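# Flip the gripper housing and return it to its tray

## Task

Turn the loose (unbolted) gripper housing over so it is upside down and set it back into its tray. Its two halves must stay joined, and no part of it may stick out past the tray's open edge by more than about a fingernail's width. The tray is free to move, so it must end up resting on all four feet on the raised bench top, with no foot hanging more than half off an edge. Finish by releasing the housing and moving the hands away.

## Robot and tools

Robot: two arms, left_arm and right_arm. Each ends in a sixteen-motor four-digit hand (index, middle, ring, thumb). left_arm carries a left hand and right_arm a right hand; the left is a mirror image of the right. Base roots in the scene frame: left_arm (-0.021, +0.375, +0.024) m, right_arm (+0.010, -0.251, +0.022) m, both almost unrotated.

Scene frame: origin at table-top height, halfway between the nominal bases. +z is up, +x points out over the table, and left_arm is on the +y side. Image left and right do not match arm names. A camera stand is bolted behind the arms.

Hand point frame (per hand): +z runs along straightened fingers toward the tips, +y points out of the palm face, and +x goes across the palm away from the thumb on the right hand but toward the thumb on the left hand. Straight fingertips reach about 0.139 m past the knuckles, which sit near z = -0.017 m. A rigid mast sticks out at the wrist on the palm side (x +0.05 to +0.10, z -0.16 to -0.11, y up to +0.06 m; x flips sign on the left hand) and can collide with things.

execute_actions(actions, cameras): actions is a list of actions, run one after another; each action lasts 0.5 s. An action is a list of 1 to 15 rows, one per 1/30 s step, and if it has fewer rows the final row is held. Each row is a single flat list of 48 numbers, each in [-1, 1], covering both arms even if only one moves, in this order: left arm dx, dy, dz, rx, ry, rz; the left hand's 16 motor numbers; left current_limit; left speed; then the same 24 for the right arm and hand.
dx..rz are offsets, not poses. They are measured from that arm's Hand target as it stood when the action began, along that target's own axes, and every row counts from that same start, not from the row before. Scale: 1.0 equals 0.6 m or 180 degrees. rx, ry, rz form one rotation vector. Offsets accumulate: sending the same offset again moves further. All zeros re-requests the current target.
Hand motor order: index_mcp, index_abd, index_pip, index_dip, thumb_cmc, thumb_axl, thumb_mcp, thumb_ipl, middle_mcp, middle_abd, middle_pip, middle_dip, ring_mcp, ring_abd, ring_pip, ring_dip. Each is an absolute goal angle, scaled between the hinge's two stops (-1 to +1); +1 curls fingers toward the palm, swings the thumb in front of the palm. Straight fingers are roughly mcp -0.75, pip -0.58, dip -0.70, abd 0. A 0 is a real goal, not 'hold': to keep a hand unchanged, resend its hand_goal, current_limit and speed.
Shortcut: put grasp numbers a, b, c, d in the first four slots and exactly 0 in the other twelve. All four at 0 opens the hand; a curls index and middle tips, b bends all three fingers at the knuckles, c brings the thumb across the palm with the index, d curls the ring finger. For example (0.4, 0.6, 0.8, 0) makes a firm pinch-like closure. To send individual zeros instead, make one of the twelve 0.001.
current_limit: -1 to +1 maps to 0 to 550 mA per motor (floor 11 mA); starts at +0.4. speed: set-point rate (speed+1)/2 of 8.5 rad/s; starts at -0.6. Both persist until changed.
cameras: names to return images from, ["all"], or []. Default: all images when actions is empty, otherwise none. Names: cam_head_left, cam_head_right, cam_high, cam_low, cam_left_wrist, cam_right_wrist (each 672x504). An unknown name voids the call.

zoom_image(camera, region): a closer look at part of that camera's most recent image; region [x0, y0, x1, y1] in pixels, at most 504 each way. read_manual(section) only gives licence text. finished_scene(scene=1) ends the scene permanently; the result must hold without the robot.

Results: end_effector_position (m) and end_effector_quat_wxyz per hand point in the scene frame, possibly a few cm off. Hand target is the last commanded pose after clipping, the base for the next offsets. Orientation commands are clipped to within 40 degrees of the measured one, and the hand often rests short of target; if so, send the remaining gap as a new offset. The right elbow sags under load, so command a bit higher. Per motor: hand_goal, hand_measured, hand_current_ma (positive pushes toward -1), hand_state (moving, goal, blocked, overload). Joint torques include gravity and are noisy. Joint velocities may read 'within noise'.

Cautions: a finger squeezes only while its goal lies past the object's surface. A motor at 495 mA or more for 5 s cumulative shuts down for 10 s, so avoid grips pushing hard for long. Motors heat when holding, stretching or pushing an unreachable pose: MOTOR HOT appears near 85 °C, and at 100 °C that arm drops for 30-60 s. Arm stops discard new hand commands. Never let the hands press or close on each other. Do not drop the housing, release it while moving, slam into the table or fixed parts, or shove the tray; nothing may end up off the table. Loose objects may occasionally get a small push by themselves. The scene keeps running while you think, holding the last command.

Each tool is called after ">>>" as name(argument=value, ...) on one line, values as JSON.

## Session

>>> execute_actions(actions=[])

Scene clock: 0.00 s.
left_arm: end_effector_position=(+0.1725, -0.2097, +0.3768) hand_goal=(-0.754, +0.000, -0.576, -0.696, -0.714, -0.678, -0.226, -0.168, -0.754, +0.000, -0.576, -0.696, -0.754, +0.000, -0.576, -0.696) hand_measured=(-0.754, +0.000, -0.576, -0.696, -0.714, -0.678, -0.226, -0.168, -0.754, +0.000, -0.576, -0.696, -0.754, +0.000, -0.576, -0.696) hand_current_ma=(+0, +0, +0, +0, +0, +0, +0, +0, +0, +0, +0, +0, +0, +0, +0, +0) hand_state=(goal, goal, goal, goal, goal, goal, goal, goal, goal, goal, goal, goal, goal, goal, goal, goal) hand_current_limit=0.40 hand_speed=-0.60 end_effector_quat_wxyz=(+0.632, +0.618, -0.443, -0.149) | right_arm: end_effector_position=(+0.5314, -0.2628, +0.6062) hand_goal=(-0.754, +0.000, -0.576, -0.696, -0.714, -0.678, -0.226, -0.168, -0.754, +0.000, -0.576, -0.696, -0.754, +0.000, -0.576, -0.696) hand_measured=(-0.754, +0.000, -0.576, -0.696, -0.714, -0.678, -0.226, -0.168, -0.754, +0.000, -0.576, -0.696, -0.754, +0.000, -0.576, -0.696) hand_current_ma=(+0, +0, +0, +0, +0, +0, +0, +0, +0, +0, +0, +0, +0, +0, +0, +0) hand_state=(goal, goal, goal, goal, goal, goal, goal, goal, goal, goal, goal, goal, goal, goal, goal, goal) hand_current_limit=0.40 hand_speed=-0.60 end_effector_quat_wxyz=(+0.492, +0.494, +0.499, +0.514)
Joint positions: left_arm=[-0.938 1.825 1.501 -0.732 1.389 1.438] | right_arm=[-0.006 1.05 1.059 0.004 -0.003 0.018]
Joint velocities: within noise
Joint torques (N m): no reading
Heat: left arm: hottest shoulder 31 °C; right arm: hottest shoulder 25 °C.
Hand target: left_arm +0.1741, -0.2116, +0.3849; +0.637, +0.609, -0.452, -0.139 | right_arm +0.5247, -0.2634, +0.6324; +0.507, +0.481, +0.486, +0.525

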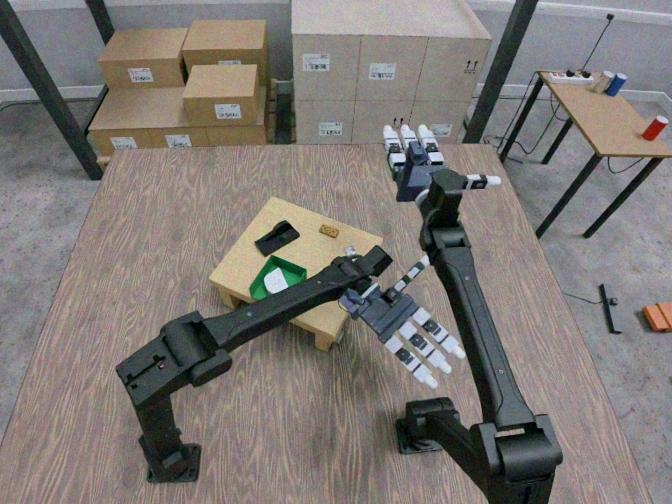

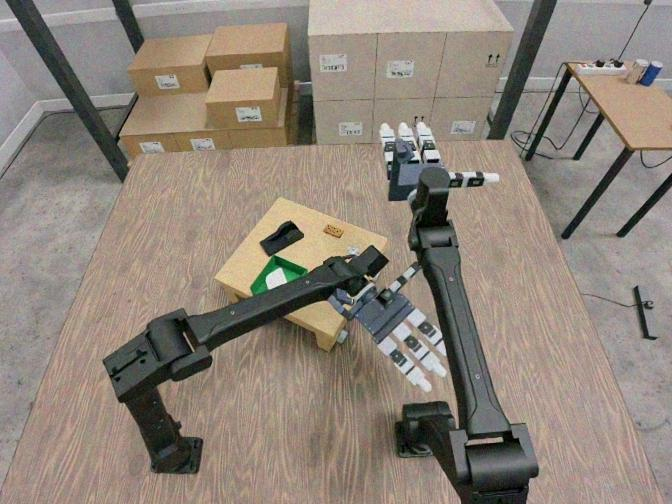

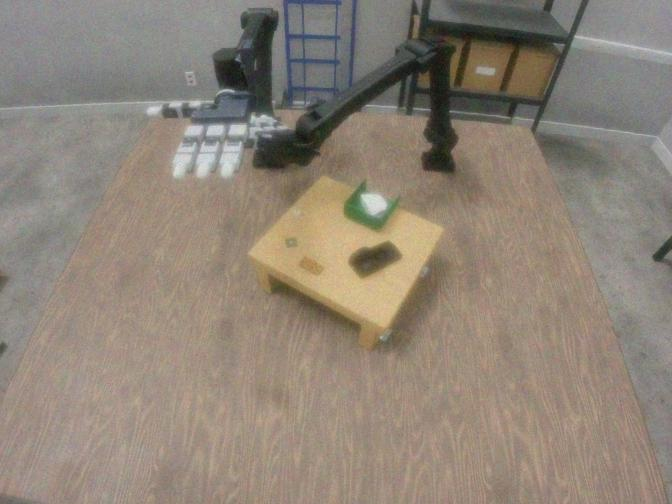

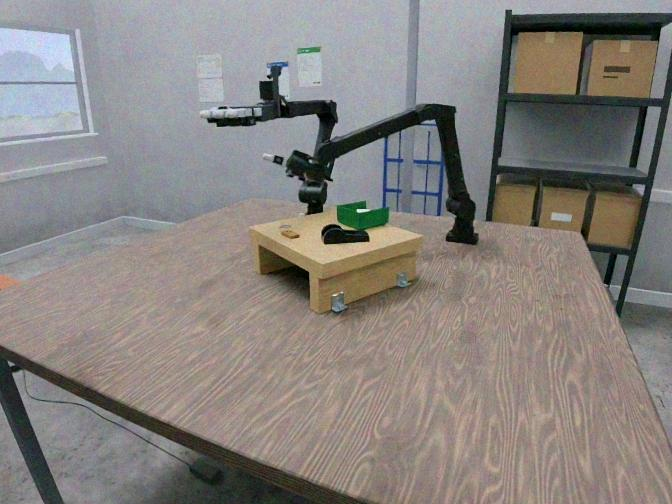

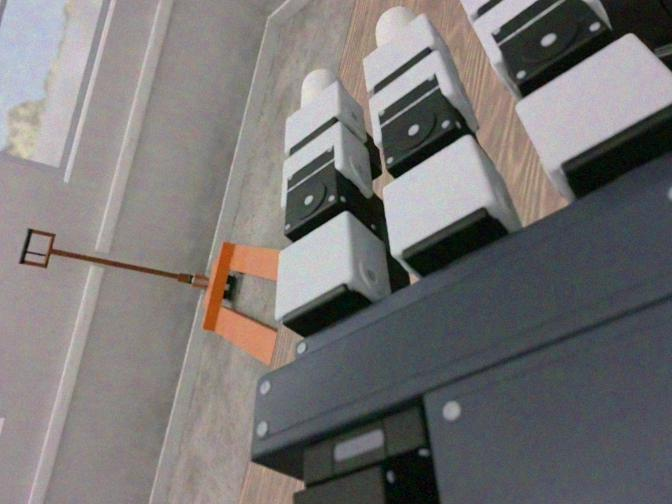

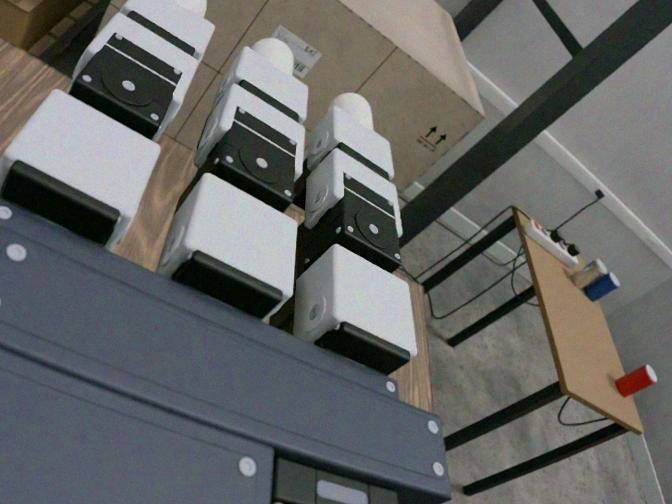

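>>> zoom_image(camera="cam_head_left", region=[200, 190, 400, 350])

>>> zoom_image(camera="cam_head_right", region=[200, 190, 400, 350])

>>> zoom_image(camera="cam_high", region=[240, 160, 460, 350])

>>> zoom_image(camera="cam_low", region=[240, 180, 440, 320])

Scaled by 2.520 from the camera's 672x504 image, which has a finer 960x720 frame.

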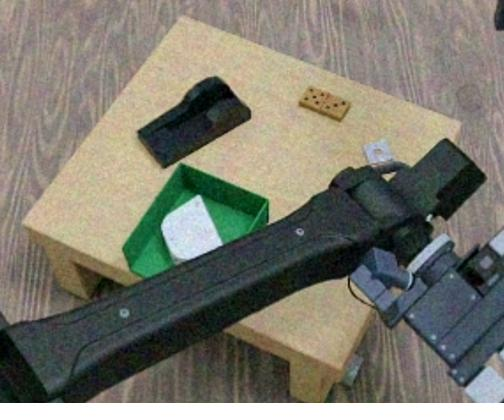

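Scaled by 2.520 from the camera's 672x504 image, which has a finer 960x720 frame.

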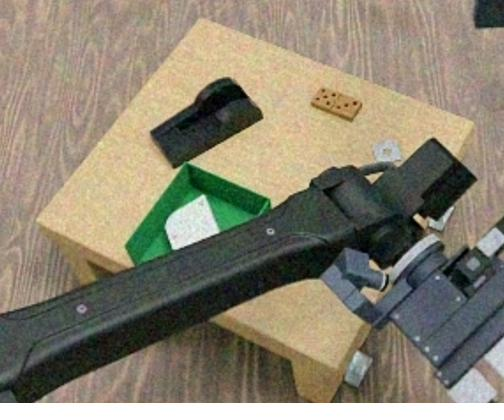

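Scaled by 2.291 from the camera's 672x504 image, which has a finer 960x720 frame.

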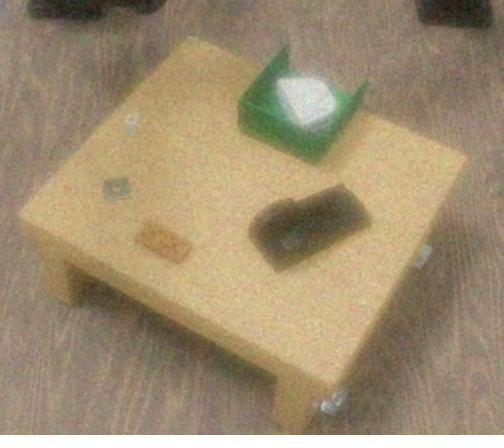

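Scaled by 2.520 from the camera's 672x504 image, which has a finer 960x720 frame.

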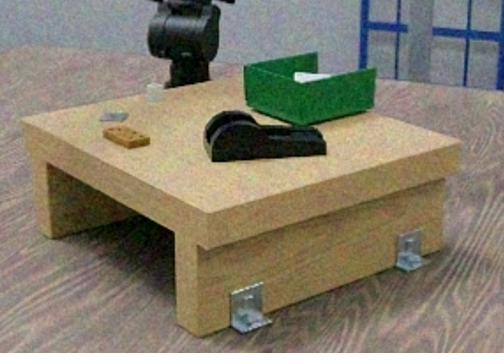

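>>> execute_actions(actions=[[[0.0268,-0.0288,-0.1003,0.0135,0.03,-0.005,0,0,0,0,0,0,0,0,0,0,0,0,0,0,0,0,0.4,-0.6,0,0,0,0,0,0,0,0,0,0,0,0,0,0,0,0,0,0,0,0,0,0,0.4,-0.6]],[[0.0268,-0.0288,-0.1003,0.0135,0.03,-0.005,0,0,0,0,0,0,0,0,0,0,0,0,0,0,0,0,0.4,-0.6,0,0,0,0,0,0,0,0,0,0,0,0,0,0,0,0,0,0,0,0,0,0,0.4,-0.6]],[[0.0268,-0.0288,-0.1003,0.0135,0.03,-0.005,0,0,0,0,0,0,0,0,0,0,0,0,0,0,0,0,0.4,-0.6,0,0,0,0,0,0,0,0,0,0,0,0,0,0,0,0,0,0,0,0,0,0,0.4,-0.6]],[[0.0268,-0.0288,-0.1003,0.0135,0.03,-0.005,0,0,0,0,0,0,0,0,0,0,0,0,0,0,0,0,0.4,-0.6,0,0,0,0,0,0,0,0,0,0,0,0,0,0,0,0,0,0,0,0,0,0,0.4,-0.6]],[[0.0268,-0.0288,-0.1003,0.0135,0.03,-0.005,0,0,0,0,0,0,0,0,0,0,0,0,0,0,0,0,0.4,-0.6,0,0,0,0,0,0,0,0,0,0,0,0,0,0,0,0,0,0,0,0,0,0,0.4,-0.6]],[[0.0268,-0.0288,-0.1003,0.0135,0.03,-0.005,0,0,0,0,0,0,0,0,0,0,0,0,0,0,0,0,0.4,-0.6,0,0,0,0,0,0,0,0,0,0,0,0,0,0,0,0,0,0,0,0,0,0,0.4,-0.6]]], cameras=["cam_head_left", "cam_left_wrist"])

Scene clock: 107.63 s.
left_arm: end_effector_position=(+0.4812, +0.0183, +0.3768) hand_goal=(-0.750, +0.000, -0.580, -0.700, -0.710, -0.680, -0.230, -0.170, -0.750, +0.000, -0.580, -0.700, -0.750, +0.000, -0.580, -0.700) hand_measured=(-0.760, +0.000, -0.580, -0.698, -0.720, -0.678, -0.228, -0.168, -0.760, +0.000, -0.580, -0.698, -0.762, +0.000, -0.580, -0.698) hand_current_ma=(-50, +0, +0, +9, -45, +11, +9, +11, -53, +0, +0, +10, -54, +0, +1, +10) hand_state=(goal, goal, goal, goal, goal, goal, goal, goal, goal, goal, goal, goal, goal, goal, goal, goal) hand_current_limit=0.40 hand_speed=-0.60 end_effector_quat_wxyz=(+0.647, +0.726, -0.229, +0.055) | right_arm: end_effector_position=(+0.5314, -0.2628, +0.6062) hand_goal=(-0.750, +0.000, -0.580, -0.700, -0.710, -0.680, -0.230, -0.170, -0.750, +0.000, -0.580, -0.700, -0.750, +0.000, -0.580, -0.700) hand_measured=(-0.762, +0.000, -0.580, -0.698, -0.722, -0.678, -0.228, -0.168, -0.762, +0.000, -0.580, -0.698, -0.760, +0.000, -0.580, -0.698) hand_current_ma=(-48, +0, +1, +8, -49, +10, +11, +11, -54, +0, +1, +9, -47, +0, +1, +10) hand_state=(goal, goal, goal, goal, goal, goal, goal, goal, goal, goal, goal, goal, goal, goal, goal, goal) hand_current_limit=0.40 hand_speed=-0.60 end_effector_quat_wxyz=(+0.492, +0.494, +0.499, +0.514)
Joint positions: left_arm=[-0.304 1.825 1.501 -0.732 1.389 1.438] | right_arm=[-0.006 1.05 1.059 0.004 -0.003 0.018]
Joint torques (N m): left_arm=[-1.38 -17.85 9.85 1.24 1.11 0.11] | right_arm=[1.03 -7.94 13.79 3.18 -0.09 -0.07]
Heat: left arm: hottest shoulder 37 °C; right arm: hottest elbow 42 °C.
Hand target: left_arm +0.4812, +0.0150, +0.3848; +0.649, +0.719, -0.242, +0.064 | right_arm +0.5247, -0.2634, +0.6324; +0.507, +0.481, +0.486, +0.525
Off the commanded pose: left_arm 0.009 m, 2 deg | right_arm 0.027 m, 3 deg.
camera_calibration:
cam_left_wrist: T_world_to_cam=[[-0.432971, 0.269209, -0.860269, 0.492923], [0.762096, 0.619004, -0.189852, -0.355998], [0.4814, -0.737808, -0.473174, 0.0822922], [0, 0, 0, 1]] pos_world=[0.44511, 0.148381, 0.395398]
Images, in order (width x height): cam_head_left 672x504, cam_left_wrist 672x504.

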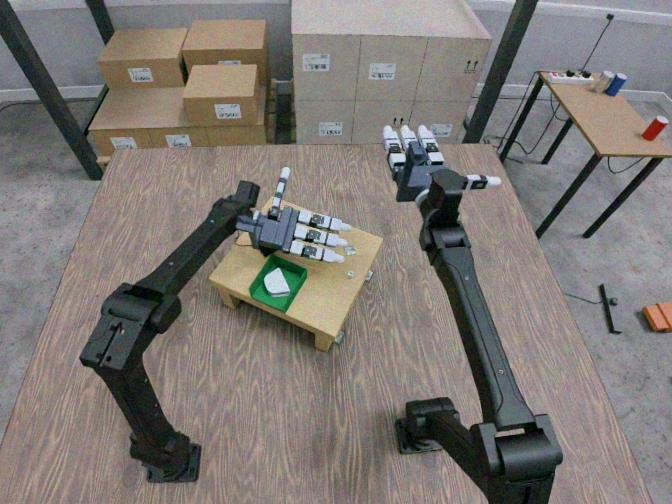

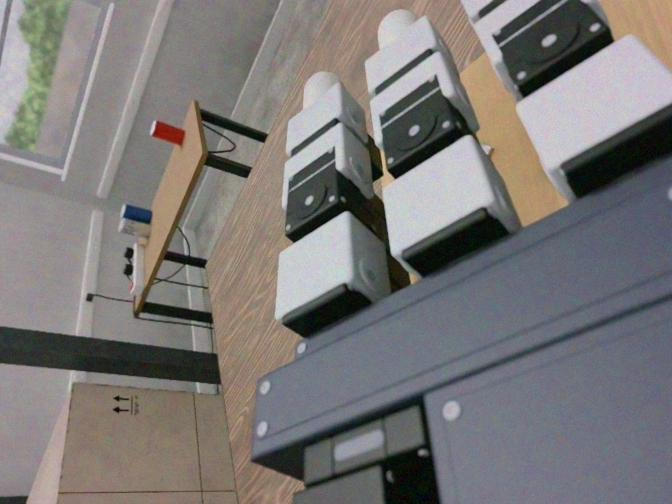

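>>> zoom_image(camera="cam_head_left", region=[230, 240, 330, 320])

Scaled by 5.040 from the camera's 672x504 image, which has a finer 960x720 frame.

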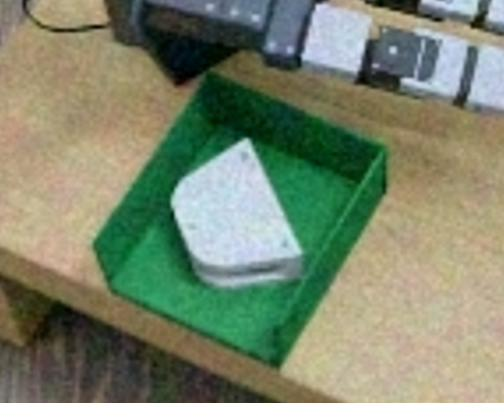

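>>> execute_actions(actions=[[[-0.0825,-0.0142,-0.046,0,0,0,0,0,0,0,0,0,0,0,0,0,0,0,0,0,0,0,0.4,-0.6,0,0,0,0,0,0,0,0,0,0,0,0,0,0,0,0,0,0,0,0,0,0,0.4,-0.6]],[[-0.0825,-0.0142,-0.046,0,0,0,0,0,0,0,0,0,0,0,0,0,0,0,0,0,0,0,0.4,-0.6,0,0,0,0,0,0,0,0,0,0,0,0,0,0,0,0,0,0,0,0,0,0,0.4,-0.6]],[[-0.0825,-0.0142,-0.046,0,0,0,0,0,0,0,0,0,0,0,0,0,0,0,0,0,0,0,0.4,-0.6,0,0,0,0,0,0,0,0,0,0,0,0,0,0,0,0,0,0,0,0,0,0,0.4,-0.6]],[[-0.0825,-0.0142,-0.046,0,0,0,0,0,0,0,0,0,0,0,0,0,0,0,0,0,0,0,0.4,-0.6,0,0,0,0,0,0,0,0,0,0,0,0,0,0,0,0,0,0,0,0,0,0,0.4,-0.6]],[[-0.0825,-0.0142,-0.046,0,0,0,0,0,0,0,0,0,0,0,0,0,0,0,0,0,0,0,0.4,-0.6,0,0,0,0,0,0,0,0,0,0,0,0,0,0,0,0,0,0,0,0,0,0,0.4,-0.6]]], cameras=["cam_head_left", "cam_head_right", "cam_left_wrist"])

Scene clock: 231.90 s.
left_arm: end_effector_position=(+0.4549, +0.0486, +0.3509) hand_goal=(-0.750, +0.000, -0.580, -0.700, -0.710, -0.680, -0.230, -0.170, -0.750, +0.000, -0.580, -0.700, -0.750, +0.000, -0.580, -0.700) hand_measured=(-0.760, +0.000, -0.580, -0.698, -0.720, -0.678, -0.228, -0.168, -0.760, +0.000, -0.580, -0.698, -0.760, +0.000, -0.580, -0.698) hand_current_ma=(-50, +0, +0, +9, -45, +11, +9, +11, -53, +0, +0, +10, -51, +0, +0, +10) hand_state=(goal, goal, goal, goal, goal, goal, goal, goal, goal, goal, goal, goal, goal, goal, goal, goal) hand_current_limit=0.40 hand_speed=-0.60 end_effector_quat_wxyz=(+0.649, +0.727, -0.220, +0.051) | right_arm: end_effector_position=(+0.5314, -0.2628, +0.6062) hand_goal=(-0.750, +0.000, -0.580, -0.700, -0.710, -0.680, -0.230, -0.170, -0.750, +0.000, -0.580, -0.700, -0.750, +0.000, -0.580, -0.700) hand_measured=(-0.762, +0.000, -0.580, -0.698, -0.722, -0.678, -0.228, -0.168, -0.762, +0.000, -0.580, -0.698, -0.760, +0.000, -0.580, -0.698) hand_current_ma=(-48, +0, +1, +8, -49, +10, +11, +11, -54, +0, +1, +9, -47, +0, +1, +10) hand_state=(goal, goal, goal, goal, goal, goal, goal, goal, goal, goal, goal, goal, goal, goal, goal, goal) hand_current_limit=0.40 hand_speed=-0.60 end_effector_quat_wxyz=(+0.492, +0.494, +0.499, +0.514)
Joint positions: left_arm=[-0.266 1.783 1.379 -0.809 1.407 1.581] | right_arm=[-0.006 1.05 1.059 0.004 -0.003 0.018]
Joint torques (N m): left_arm=[-0.97 -16.97 7.86 1.28 1.14 0.01] | right_arm=[0.79 -7.71 13.78 3.34 -0.04 -0.08]
Heat: left arm: hottest shoulder 38 °C; right arm: hottest elbow 46 °C.
Hand target: left_arm +0.4549, +0.0486, +0.3521; +0.651, +0.723, -0.223, +0.054 (last step not sent: back at the drive's target) | right_arm +0.5247, -0.2634, +0.6324; +0.507, +0.481, +0.486, +0.525
Off the commanded pose: left_arm 0.057 m, 1 deg | right_arm 0.027 m, 3 deg.
pose unreachable (left arm): on one or more control steps of this call, first in action 1 (counted from 0), this arm could not follow its commanded pose, so it was not sent that pose on those steps. It may still have moved: this result reports where it is.
cause: moving toward the commanded pose would bring two parts of the arm too close to each other (joints 4 (wrist pitch) to 6 (wrist roll) lie between them).
camera_calibration:
cam_left_wrist: T_world_to_cam=[[-0.449823, 0.264807, -0.852957, 0.456493], [0.754096, 0.624324, -0.203861, -0.351445], [0.478538, -0.734913, -0.480525, 0.108785], [0, 0, 0, 1]] pos_world=[0.418306, 0.178481, 0.369997]
Images, in order (width x height): cam_head_left 672x504, cam_head_right 672x504, cam_left_wrist 672x504.

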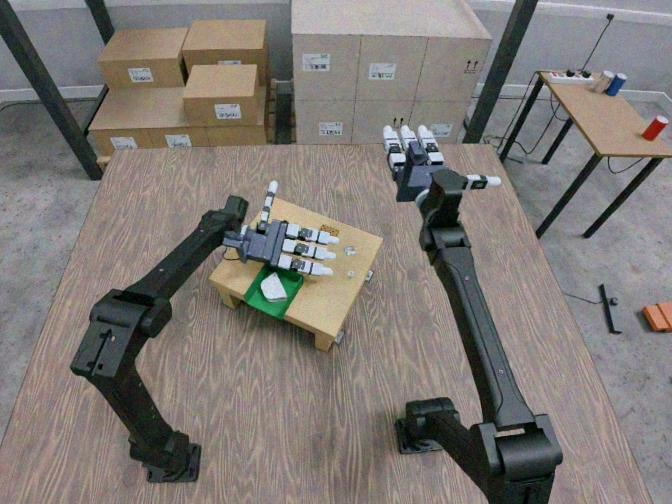

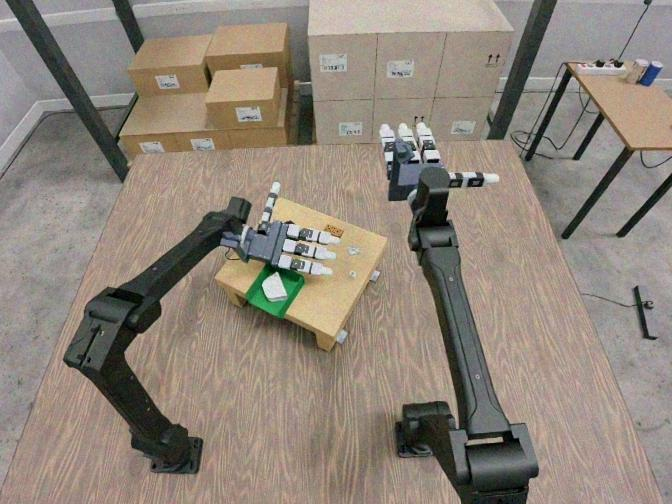

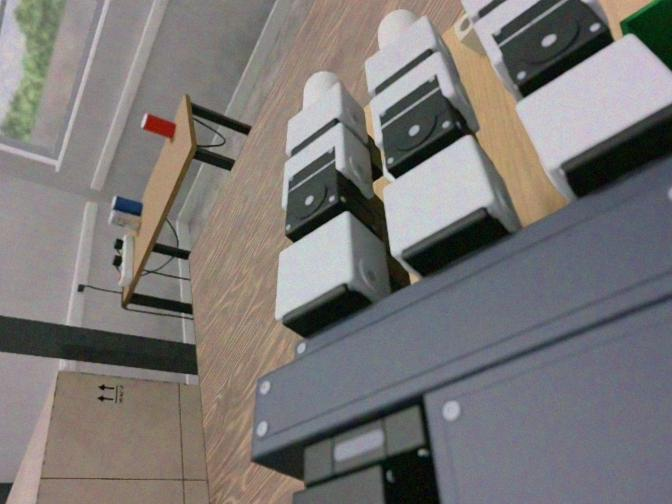

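>>> execute_actions(actions=[[[-0.0543,0.0275,-0.1513,0.045,0.1121,-0.0177,0,0,0,0,0,0,0,0,0,0,0,0,0,0,0,0,0.4,-0.6,0,0,0,0,0,0,0,0,0,0,0,0,0,0,0,0,0,0,0,0,0,0,0.4,-0.6]],[[0.001,0.0035,-0.1632,0.045,0.1121,-0.0177,0,0,0,0,0,0,0,0,0,0,0,0,0,0,0,0,0.4,-0.6,0,0,0,0,0,0,0,0,0,0,0,0,0,0,0,0,0,0,0,0,0,0,0.4,-0.6]],[[0.0578,-0.0175,-0.1517,0.045,0.1121,-0.0177,0,0,0,0,0,0,0,0,0,0,0,0,0,0,0,0,0.4,-0.6,0,0,0,0,0,0,0,0,0,0,0,0,0,0,0,0,0,0,0,0,0,0,0.4,-0.6]],[[0.1073,-0.0322,-0.1187,0.045,0.1121,-0.0177,0,0,0,0,0,0,0,0,0,0,0,0,0,0,0,0,0.4,-0.6,0,0,0,0,0,0,0,0,0,0,0,0,0,0,0,0,0,0,0,0,0,0,0.4,-0.6]],[[0.1428,-0.0387,-0.069,0.045,0.1121,-0.0177,0,0,0,0,0,0,0,0,0,0,0,0,0,0,0,0,0.4,-0.6,0,0,0,0,0,0,0,0,0,0,0,0,0,0,0,0,0,0,0,0,0,0,0.4,-0.6]],[[0.1588,-0.0357,-0.01,0.045,0.1121,-0.0177,0,0,0,0,0,0,0,0,0,0,0,0,0,0,0,0,0.4,-0.6,0,0,0,0,0,0,0,0,0,0,0,0,0,0,0,0,0,0,0,0,0,0,0.4,-0.6]]], cameras=["all"])

Scene clock: 723.63 s.
left_arm: end_effector_position=(+0.3505, +0.6152, +0.4214) hand_goal=(-0.750, +0.000, -0.580, -0.700, -0.710, -0.680, -0.230, -0.170, -0.750, +0.000, -0.580, -0.700, -0.750, +0.000, -0.580, -0.700) hand_measured=(-0.760, +0.002, -0.580, -0.698, -0.720, -0.678, -0.228, -0.168, -0.760, +0.002, -0.580, -0.698, -0.760, +0.002, -0.580, -0.698) hand_current_ma=(-46, +9, -3, +9, -46, +11, +7, +10, -52, +8, -2, +9, -50, +7, -2, +9) hand_state=(goal, goal, goal, goal, goal, goal, goal, goal, goal, goal, goal, goal, goal, goal, goal, goal) hand_current_limit=0.40 hand_speed=-0.60 end_effector_quat_wxyz=(+0.209, +0.508, +0.578, +0.605) | right_arm: end_effector_position=(+0.5314, -0.2628, +0.6062) hand_goal=(-0.750, +0.000, -0.580, -0.700, -0.710, -0.680, -0.230, -0.170, -0.750, +0.000, -0.580, -0.700, -0.750, +0.000, -0.580, -0.700) hand_measured=(-0.762, +0.000, -0.580, -0.698, -0.722, -0.678, -0.228, -0.168, -0.762, +0.000, -0.580, -0.698, -0.760, +0.000, -0.580, -0.698) hand_current_ma=(-48, +0, +1, +8, -49, +10, +11, +11, -54, +0, +1, +9, -47, +0, +1, +10) hand_state=(goal, goal, goal, goal, goal, goal, goal, goal, goal, goal, goal, goal, goal, goal, goal, goal) hand_current_limit=0.40 hand_speed=-0.60 end_effector_quat_wxyz=(+0.492, +0.494, +0.499, +0.514)
Joint positions: left_arm=[0.669 0.827 0.568 0.074 0.141 0.415] | right_arm=[-0.006 1.05 1.059 0.004 -0.003 0.018]
Joint torques (N m): left_arm=[-1.14 -3.55 13.97 2.26 -0.15 -0.09] | right_arm=[0.79 -7.88 13.82 3.14 -0.08 -0.11]
Heat: left arm: hottest shoulder 37 °C; right arm: hottest elbow 57 °C.
Hand target: left_arm +0.3578, +0.6196, +0.4507; +0.216, +0.499, +0.569, +0.617 | right_arm +0.5247, -0.2634, +0.6324; +0.507, +0.481, +0.486, +0.525
Off the commanded pose: left_arm 0.031 m, 2 deg | right_arm 0.027 m, 3 deg.
camera_calibration:
cam_left_wrist: T_world_to_cam=[[0.0740672, -0.512732, -0.855348, 0.615343], [-0.974514, 0.144901, -0.171246, 0.275029], [0.211745, 0.846233, -0.488932, -0.26655], [0, 0, 0, 1]] pos_world=[0.278883, 0.501217, 0.443105]

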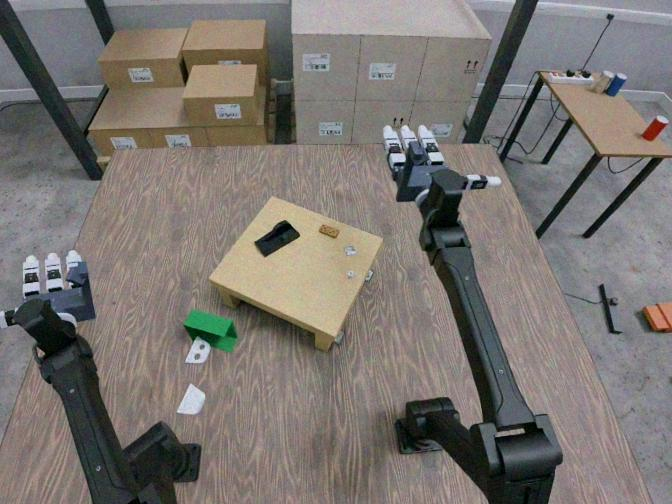

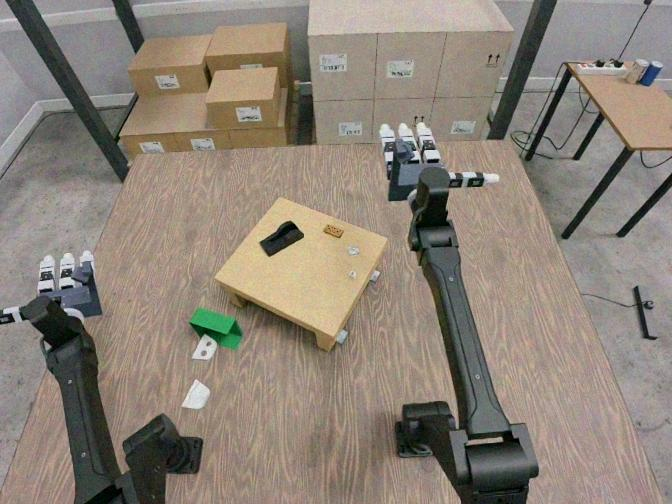

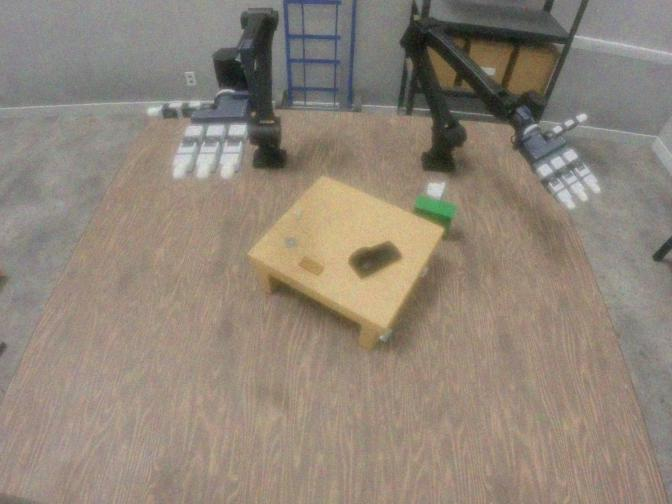

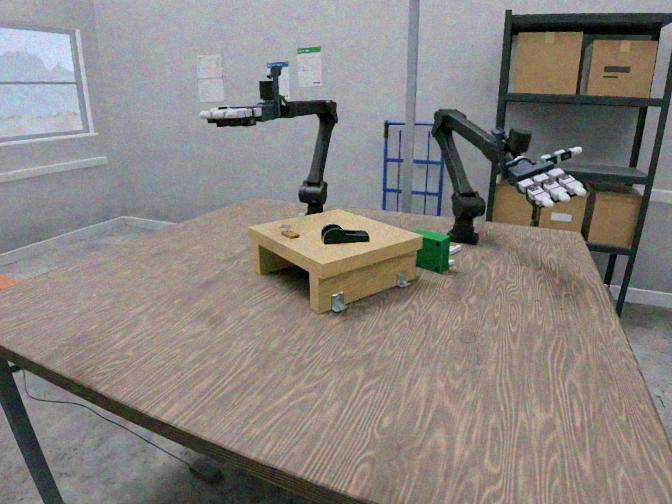

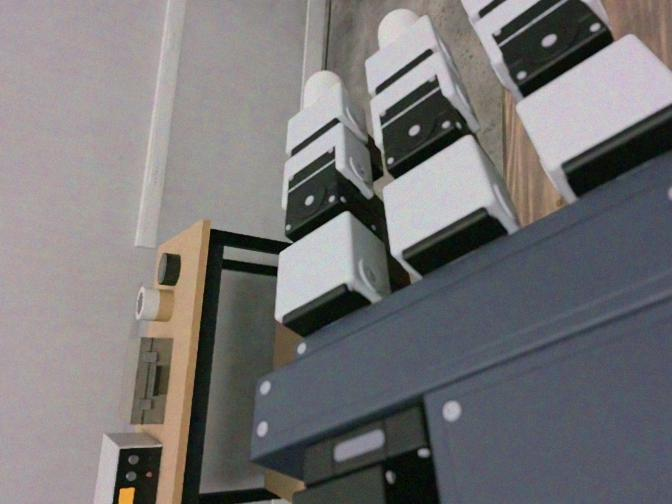

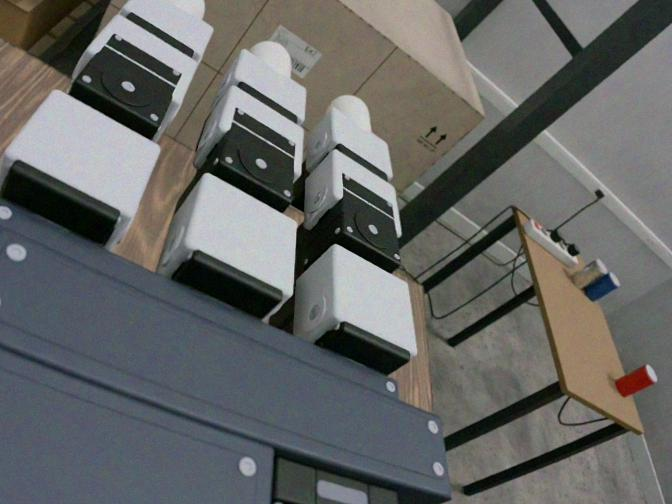

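>>> zoom_image(camera="cam_head_left", region=[160, 290, 260, 430])

>>> zoom_image(camera="cam_head_right", region=[160, 290, 260, 430])

>>> zoom_image(camera="cam_high", region=[390, 160, 490, 260])

>>> zoom_image(camera="cam_low", region=[400, 220, 480, 290])

Scaled by 3.600 from the camera's 672x504 image, which has a finer 960x720 frame.

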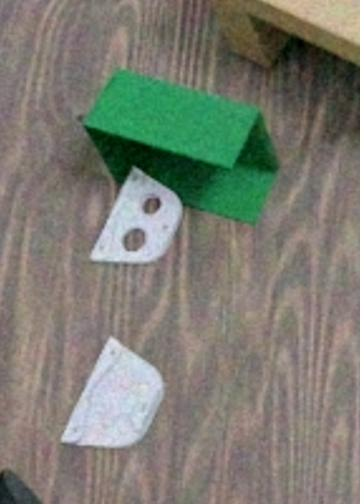

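Scaled by 3.600 from the camera's 672x504 image, which has a finer 960x720 frame.

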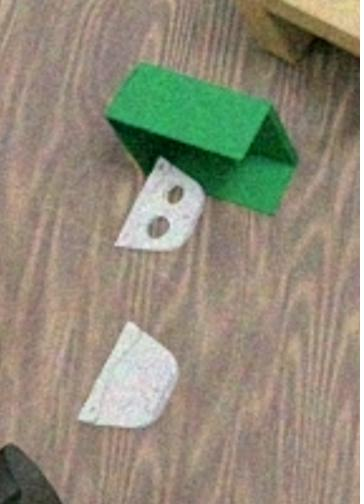

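Scaled by 5.040 from the camera's 672x504 image, which has a finer 960x720 frame.

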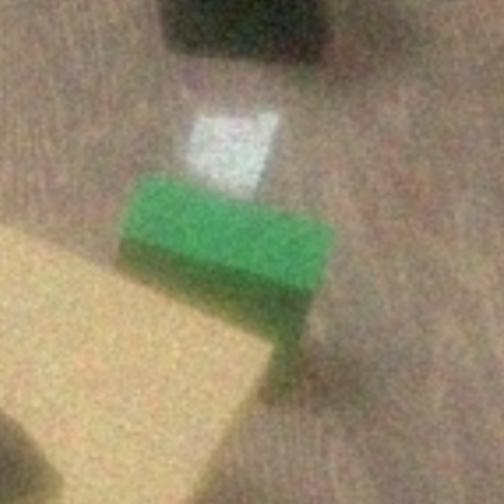

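Scaled by 6.300 from the camera's 672x504 image, which has a finer 960x720 frame.

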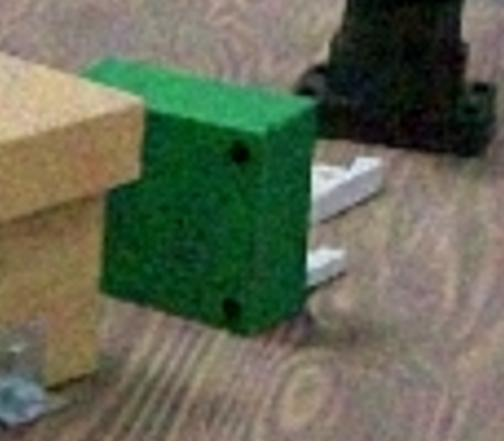

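>>> execute_actions(actions=[[[-0.1718,0.0643,-0.0307,0.0601,-0.0473,0.0248,0,0,0,0,0,0,0,0,0,0,0,0,0,0,0,0,0.4,-0.6,0,0,0,0,0,0,0,0,0,0,0,0,0,0,0,0,0,0,0,0,0,0,0.4,-0.6]],[[-0.1667,0.054,-0.0577,0.0601,-0.0473,0.0248,0,0,0,0,0,0,0,0,0,0,0,0,0,0,0,0,0.4,-0.6,0,0,0,0,0,0,0,0,0,0,0,0,0,0,0,0,0,0,0,0,0,0,0.4,-0.6]],[[-0.1595,0.0258,-0.0762,0.0601,-0.0473,0.0248,0,0,0,0,0,0,0,0,0,0,0,0,0,0,0,0,0.4,-0.6,0,0,0,0,0,0,0,0,0,0,0,0,0,0,0,0,0,0,0,0,0,0,0.4,-0.6]],[[-0.1663,-0.0298,-0.0537,0.0601,-0.0473,0.0248,0,0,0,0,0,0,0,0,0,0,0,0,0,0,0,0,0.4,-0.6,0,0,0,0,0,0,0,0,0,0,0,0,0,0,0,0,0,0,0,0,0,0,0.4,-0.6]],[[-0.1713,-0.0817,0.009,0.0601,-0.0473,0.0248,0,0,0,0,0,0,0,0,0,0,0,0,0,0,0,0,0.4,-0.6,0,0,0,0,0,0,0,0,0,0,0,0,0,0,0,0,0,0,0,0,0,0,0.4,-0.6]],[[-0.1582,-0.1087,0.0928,0.0601,-0.0473,0.0248,0,0,0,0,0,0,0,0,0,0,0,0,0,0,0,0,0.4,-0.6,0,0,0,0,0,0,0,0,0,0,0,0,0,0,0,0,0,0,0,0,0,0,0.4,-0.6]]], cameras=["cam_head_left", "cam_left_wrist"])

Scene clock: 900.97 s.
left_arm: end_effector_position=(+0.2064, +0.0633, +0.3033) hand_goal=(-0.750, +0.000, -0.580, -0.700, -0.710, -0.680, -0.230, -0.170, -0.750, +0.000, -0.580, -0.700, -0.750, +0.000, -0.580, -0.700) hand_measured=(-0.750, +0.000, -0.580, -0.698, -0.712, -0.678, -0.228, -0.168, -0.750, +0.000, -0.580, -0.698, -0.750, +0.000, -0.580, -0.698) hand_current_ma=(+0, +2, -3, +9, -7, +11, +17, +9, +1, +2, -3, +9, +2, +2, -2, +9) hand_state=(goal, goal, goal, goal, goal, goal, goal, goal, goal, goal, goal, goal, goal, goal, goal, goal) hand_current_limit=0.40 hand_speed=-0.60 end_effector_quat_wxyz=(-0.005, +0.850, +0.528, +0.000) | right_arm: end_effector_position=(+0.5314, -0.2628, +0.6062) hand_goal=(-0.750, +0.000, -0.580, -0.700, -0.710, -0.680, -0.230, -0.170, -0.750, +0.000, -0.580, -0.700, -0.750, +0.000, -0.580, -0.700) hand_measured=(-0.762, +0.000, -0.580, -0.698, -0.722, -0.678, -0.228, -0.168, -0.762, +0.000, -0.580, -0.698, -0.760, +0.000, -0.580, -0.698) hand_current_ma=(-48, +0, +1, +8, -49, +10, +11, +11, -54, +0, +1, +9, -47, +0, +1, +10) hand_state=(goal, goal, goal, goal, goal, goal, goal, goal, goal, goal, goal, goal, goal, goal, goal, goal) hand_current_limit=0.40 hand_speed=-0.60 end_effector_quat_wxyz=(+0.492, +0.494, +0.499, +0.514)
Joint positions: left_arm=[-1.115 1.198 1.25 -1.633 0 -0.663] | right_arm=[-0.006 1.05 1.059 0.004 -0.003 0.018]
Joint torques (N m): left_arm=[-0.62 -7.59 8.24 1.1 0.06 -0.07] | right_arm=[0.62 -7.82 13.7 3.15 -0.09 -0.09]
Heat: left arm: hottest elbow 51 °C; right arm: hottest elbow 60 °C.
Hand target: left_arm +0.2098, +0.0596, +0.3006; +0.000, +0.844, +0.537, +0.000 | right_arm +0.5247, -0.2634, +0.6324; +0.507, +0.481, +0.486, +0.525
Off the commanded pose: left_arm 0.006 m, 1 deg | right_arm 0.027 m, 3 deg.
camera_calibration:
cam_left_wrist: T_world_to_cam=[[-0.907212, -0.419542, 0.0308283, 0.169826], [-0.262304, 0.621449, 0.738239, -0.258666], [-0.328881, 0.661653, -0.673834, 0.352512], [0, 0, 0, 1]] pos_world=[0.202154, -0.00124359, 0.423257]
Images, in order (width x height): cam_head_left 672x504, cam_left_wrist 672x504.

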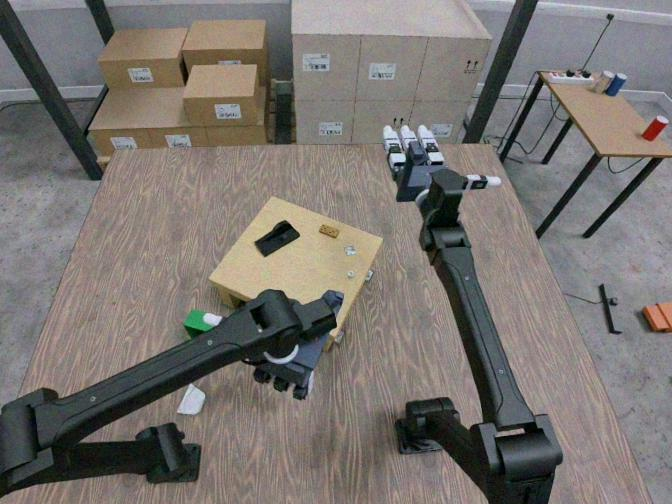

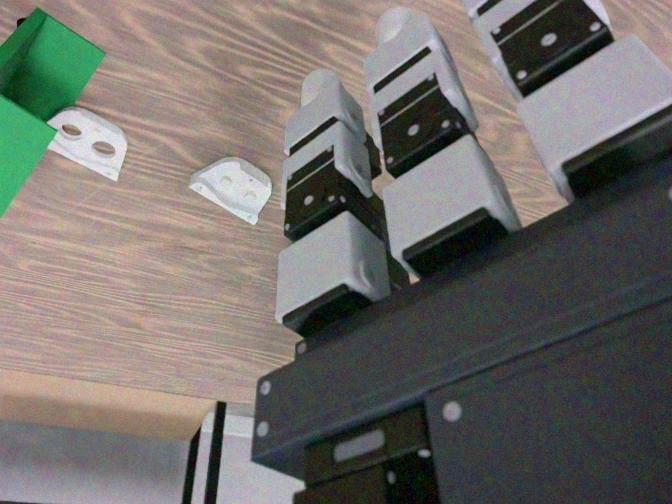

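>>> zoom_image(camera="cam_left_wrist", region=[0, 0, 300, 230])

>>> zoom_image(camera="cam_left_wrist", region=[170, 130, 290, 240])

>>> zoom_image(camera="cam_left_wrist", region=[20, 80, 150, 200])

Scaled by 1.680 from the camera's 672x504 image, which has a finer 960x720 frame.

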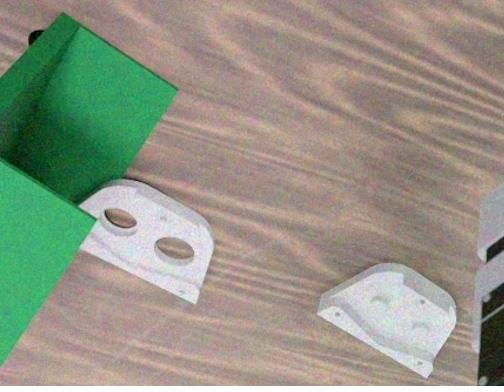

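Scaled by 4.200 from the camera's 672x504 image, which has a finer 960x720 frame.

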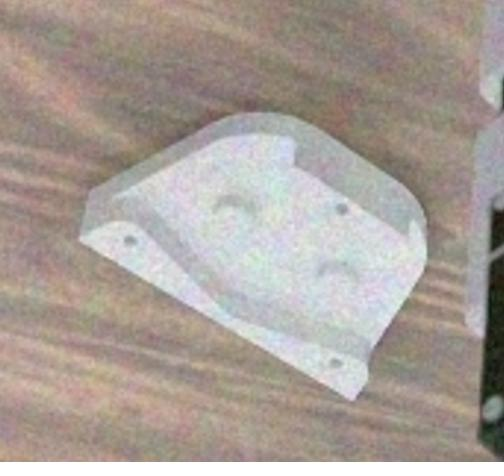

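Scaled by 3.877 from the camera's 672x504 image, which has a finer 960x720 frame.

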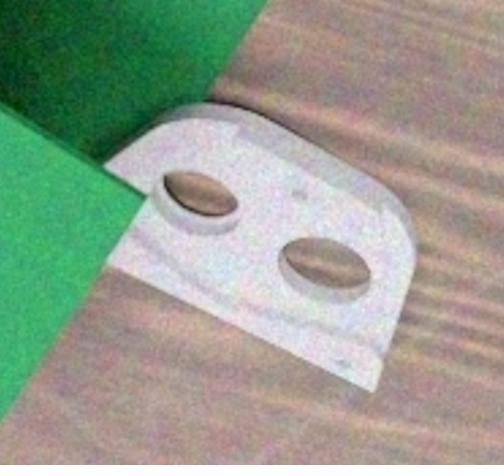

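>>> execute_actions(actions=[[[0.0375,-0.025,0.02,0,0,0,0,0.8,0,0,0,0,0,0,0,0,0,0,0,0,0,0,0.4,-0.5,0,0,0,0,0,0,0,0,0,0,0,0,0,0,0,0,0,0,0,0,0,0,0.4,-0.6]],[[0.075,-0.051,0.08,0,0,0,0,0.8,0,0,0,0,0,0,0,0,0,0,0,0,0,0,0.4,-0.5,0,0,0,0,0,0,0,0,0,0,0,0,0,0,0,0,0,0,0,0,0,0,0.4,-0.6]],[[0.075,-0.051,0.09,0,0,0,0,0.8,0,0,0,0,0,0,0,0,0,0,0,0,0,0,0.4,-0.5,0,0,0,0,0,0,0,0,0,0,0,0,0,0,0,0,0,0,0,0,0,0,0.4,-0.6]],[[0.0375,-0.025,0.08,0,0,0,0,0.8,0,0,0,0,0,0,0,0,0,0,0,0,0,0,0.4,-0.5,0,0,0,0,0,0,0,0,0,0,0,0,0,0,0,0,0,0,0,0,0,0,0.4,-0.6]]], cameras=["cam_head_left", "cam_left_wrist"])

Scene clock: 994.97 s.
left_arm: end_effector_position=(+0.1796, +0.2244, +0.1349) hand_goal=(+0.330, +0.000, -0.820, -0.860, -0.710, -0.680, -0.230, -0.330, +0.650, +0.000, -0.420, -0.700, +0.450, +0.000, -0.580, -0.860) hand_measured=(+0.316, +0.000, -0.820, -0.858, -0.710, -0.678, -0.226, -0.328, +0.632, +0.000, -0.424, -0.698, +0.434, +0.000, -0.580, -0.858) hand_current_ma=(-65, +4, +0, +9, +3, +10, +18, +18, -89, +3, -21, +9, -84, +3, -3, +10) hand_state=(goal, goal, goal, goal, goal, goal, goal, goal, goal, goal, goal, goal, goal, goal, goal, goal) hand_current_limit=0.40 hand_speed=-0.50 end_effector_quat_wxyz=(-0.016, +0.842, +0.539, -0.002) | right_arm: end_effector_position=(+0.5314, -0.2628, +0.6062) hand_goal=(-0.750, +0.000, -0.580, -0.700, -0.710, -0.680, -0.230, -0.170, -0.750, +0.000, -0.580, -0.700, -0.750, +0.000, -0.580, -0.700) hand_measured=(-0.762, +0.000, -0.580, -0.698, -0.722, -0.678, -0.228, -0.168, -0.762, +0.000, -0.580, -0.698, -0.760, +0.000, -0.580, -0.698) hand_current_ma=(-48, +0, +1, +8, -49, +10, +11, +11, -54, +0, +1, +9, -47, +0, +1, +10) hand_state=(goal, goal, goal, goal, goal, goal, goal, goal, goal, goal, goal, goal, goal, goal, goal, goal) hand_current_limit=0.40 hand_speed=-0.60 end_effector_quat_wxyz=(+0.492, +0.494, +0.499, +0.514)
Joint positions: left_arm=[-0.862 0.825 0.576 -1.355 0 -0.438] | right_arm=[-0.006 1.05 1.059 0.004 -0.003 0.018]
Joint torques (N m): left_arm=[-0.32 -3.37 7.99 1.28 -0.08 0.15] | right_arm=[1.03 -7.71 13.81 3.23 -0.08 -0.17]
Heat: left arm: hottest elbow 38 °C; right arm: hottest elbow 62 °C.
Hand target: left_arm +0.1844, +0.2206, +0.1389; +0.000, +0.843, +0.537, +0.000 | right_arm +0.5247, -0.2634, +0.6324; +0.507, +0.481, +0.486, +0.525
Off the commanded pose: left_arm 0.007 m, 2 deg | right_arm 0.027 m, 3 deg.
camera_calibration:
cam_left_wrist: T_world_to_cam=[[-0.89477, -0.444861, 0.0385394, 0.220743], [-0.26698, 0.602172, 0.752404, -0.238224], [-0.357922, 0.662939, -0.657574, 0.126412], [0, 0, 0, 1]] pos_world=[0.179159, 0.157848, 0.253859]
Images, in order (width x height): cam_head_left 672x504, cam_left_wrist 672x504.

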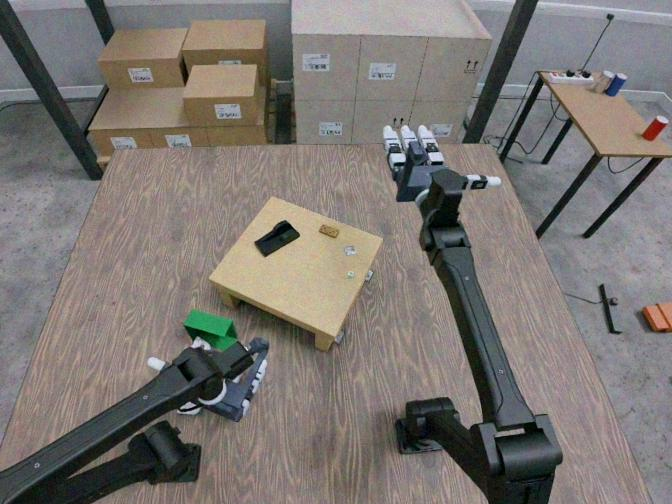

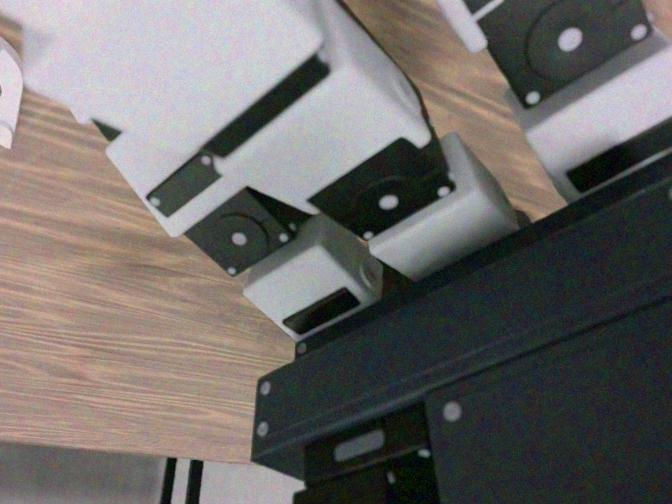

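>>> execute_actions(actions=[[[0,0,-0.05,0,0,0,0,0.6,0,0,0,0,0,0,0,0,0,0,0,0,0,0,0.4,-0.5,0,0,0,0,0,0,0,0,0,0,0,0,0,0,0,0,0,0,0,0,0,0,0.4,-0.6]],[[0,0,-0.04,0,0,0,0,0,0,0,0,0,0,0,0,0,0,0,0,0,0,0,0.4,-0.5,0,0,0,0,0,0,0,0,0,0,0,0,0,0,0,0,0,0,0,0,0,0,0.4,-0.6]],[[0,0,0,0,0,0,0,0,0,0,0,0,0,0,0,0,0,0,0,0,0,0,0.4,-0.5,0,0,0,0,0,0,0,0,0,0,0,0,0,0,0,0,0,0,0,0,0,0,0.4,-0.6]]], cameras=["cam_left_wrist"])

>>> zoom_image(camera="cam_left_wrist", region=[0, 0, 300, 225])

Scene clock: 1008.77 s.
left_arm: end_effector_position=(+0.1758, +0.2297, +0.1707) hand_goal=(-0.750, +0.000, -0.580, -0.700, -0.710, -0.680, -0.230, -0.170, -0.750, +0.000, -0.580, -0.700, -0.750, +0.000, -0.580, -0.700) hand_measured=(-0.744, +0.000, -0.582, -0.702, -0.710, -0.678, -0.226, -0.170, -0.744, +0.000, -0.580, -0.698, -0.744, +0.000, -0.580, -0.702) hand_current_ma=(+25, +4, -10, -11, +3, +10, +18, -6, +27, +3, +4, +9, +27, +3, -3, -12) hand_state=(goal, goal, goal, goal, goal, goal, goal, goal, goal, goal, goal, goal, goal, goal, goal, goal) hand_current_limit=0.40 hand_speed=-0.50 end_effector_quat_wxyz=(-0.025, +0.842, +0.539, -0.004) | right_arm: end_effector_position=(+0.5314, -0.2628, +0.6062) hand_goal=(-0.750, +0.000, -0.580, -0.700, -0.710, -0.680, -0.230, -0.170, -0.750, +0.000, -0.580, -0.700, -0.750, +0.000, -0.580, -0.700) hand_measured=(-0.762, +0.000, -0.580, -0.698, -0.722, -0.678, -0.228, -0.168, -0.762, +0.000, -0.580, -0.698, -0.760, +0.000, -0.580, -0.698) hand_current_ma=(-48, +0, +1, +8, -49, +10, +11, +11, -54, +0, +1, +9, -47, +0, +1, +10) hand_state=(goal, goal, goal, goal, goal, goal, goal, goal, goal, goal, goal, goal, goal, goal, goal, goal) hand_current_limit=0.40 hand_speed=-0.60 end_effector_quat_wxyz=(+0.492, +0.494, +0.499, +0.514)
Joint positions: left_arm=[-0.859 0.791 0.66 -1.489 0 -0.435] | right_arm=[-0.006 1.05 1.059 0.004 -0.003 0.018]
Joint torques (N m): left_arm=[-0.5 -2.49 11.36 0.01 0.03 0.15] | right_arm=[1.26 -8.29 13.7 3.18 -0.07 -0.1]
Heat: left arm: hottest elbow 38 °C; right arm: hottest elbow 62 °C.
Hand target: left_arm +0.1843, +0.2206, +0.1928; +0.000, +0.843, +0.537, +0.000 | right_arm +0.5247, -0.2634, +0.6324; +0.507, +0.481, +0.486, +0.525
Off the commanded pose: left_arm 0.025 m, 3 deg | right_arm 0.027 m, 3 deg.
camera_calibration:
cam_left_wrist: T_world_to_cam=[[-0.894354, -0.445324, 0.0426319, 0.217623], [-0.258845, 0.592848, 0.762581, -0.270467], [-0.36487, 0.670982, -0.645486, 0.142349], [0, 0, 0, 1]] pos_world=[0.176562, 0.161745, 0.288859]
Images, in order (width x height): cam_left_wrist 672x504.

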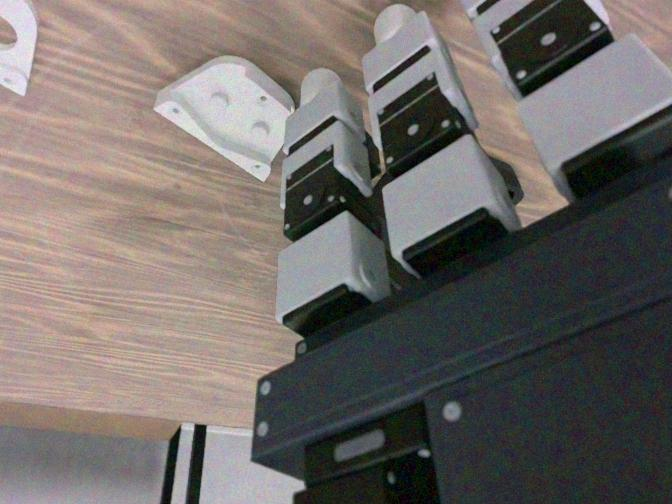

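Scaled by 1.680 from the camera's 672x504 image, which has a finer 960x720 frame.

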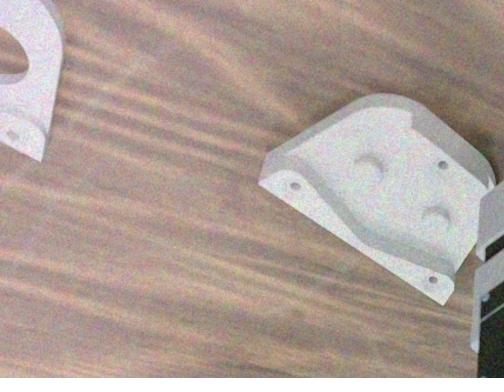

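>>> zoom_image(camera="cam_left_wrist", region=[145, 45, 305, 190])

>>> zoom_image(camera="cam_left_wrist", region=[0, 0, 60, 110])

Scaled by 3.150 from the camera's 672x504 image, which has a finer 960x720 frame.

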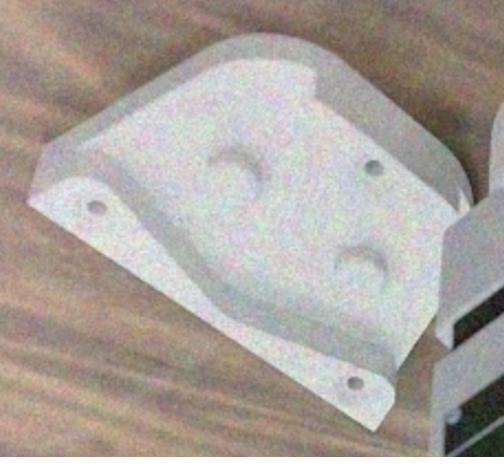

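Scaled by 4.582 from the camera's 672x504 image, which has a finer 960x720 frame.

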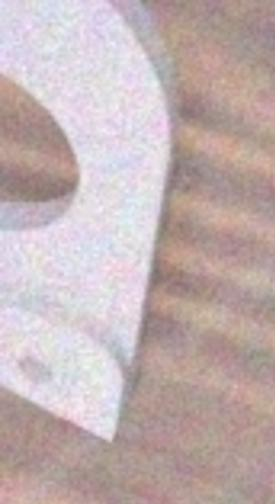

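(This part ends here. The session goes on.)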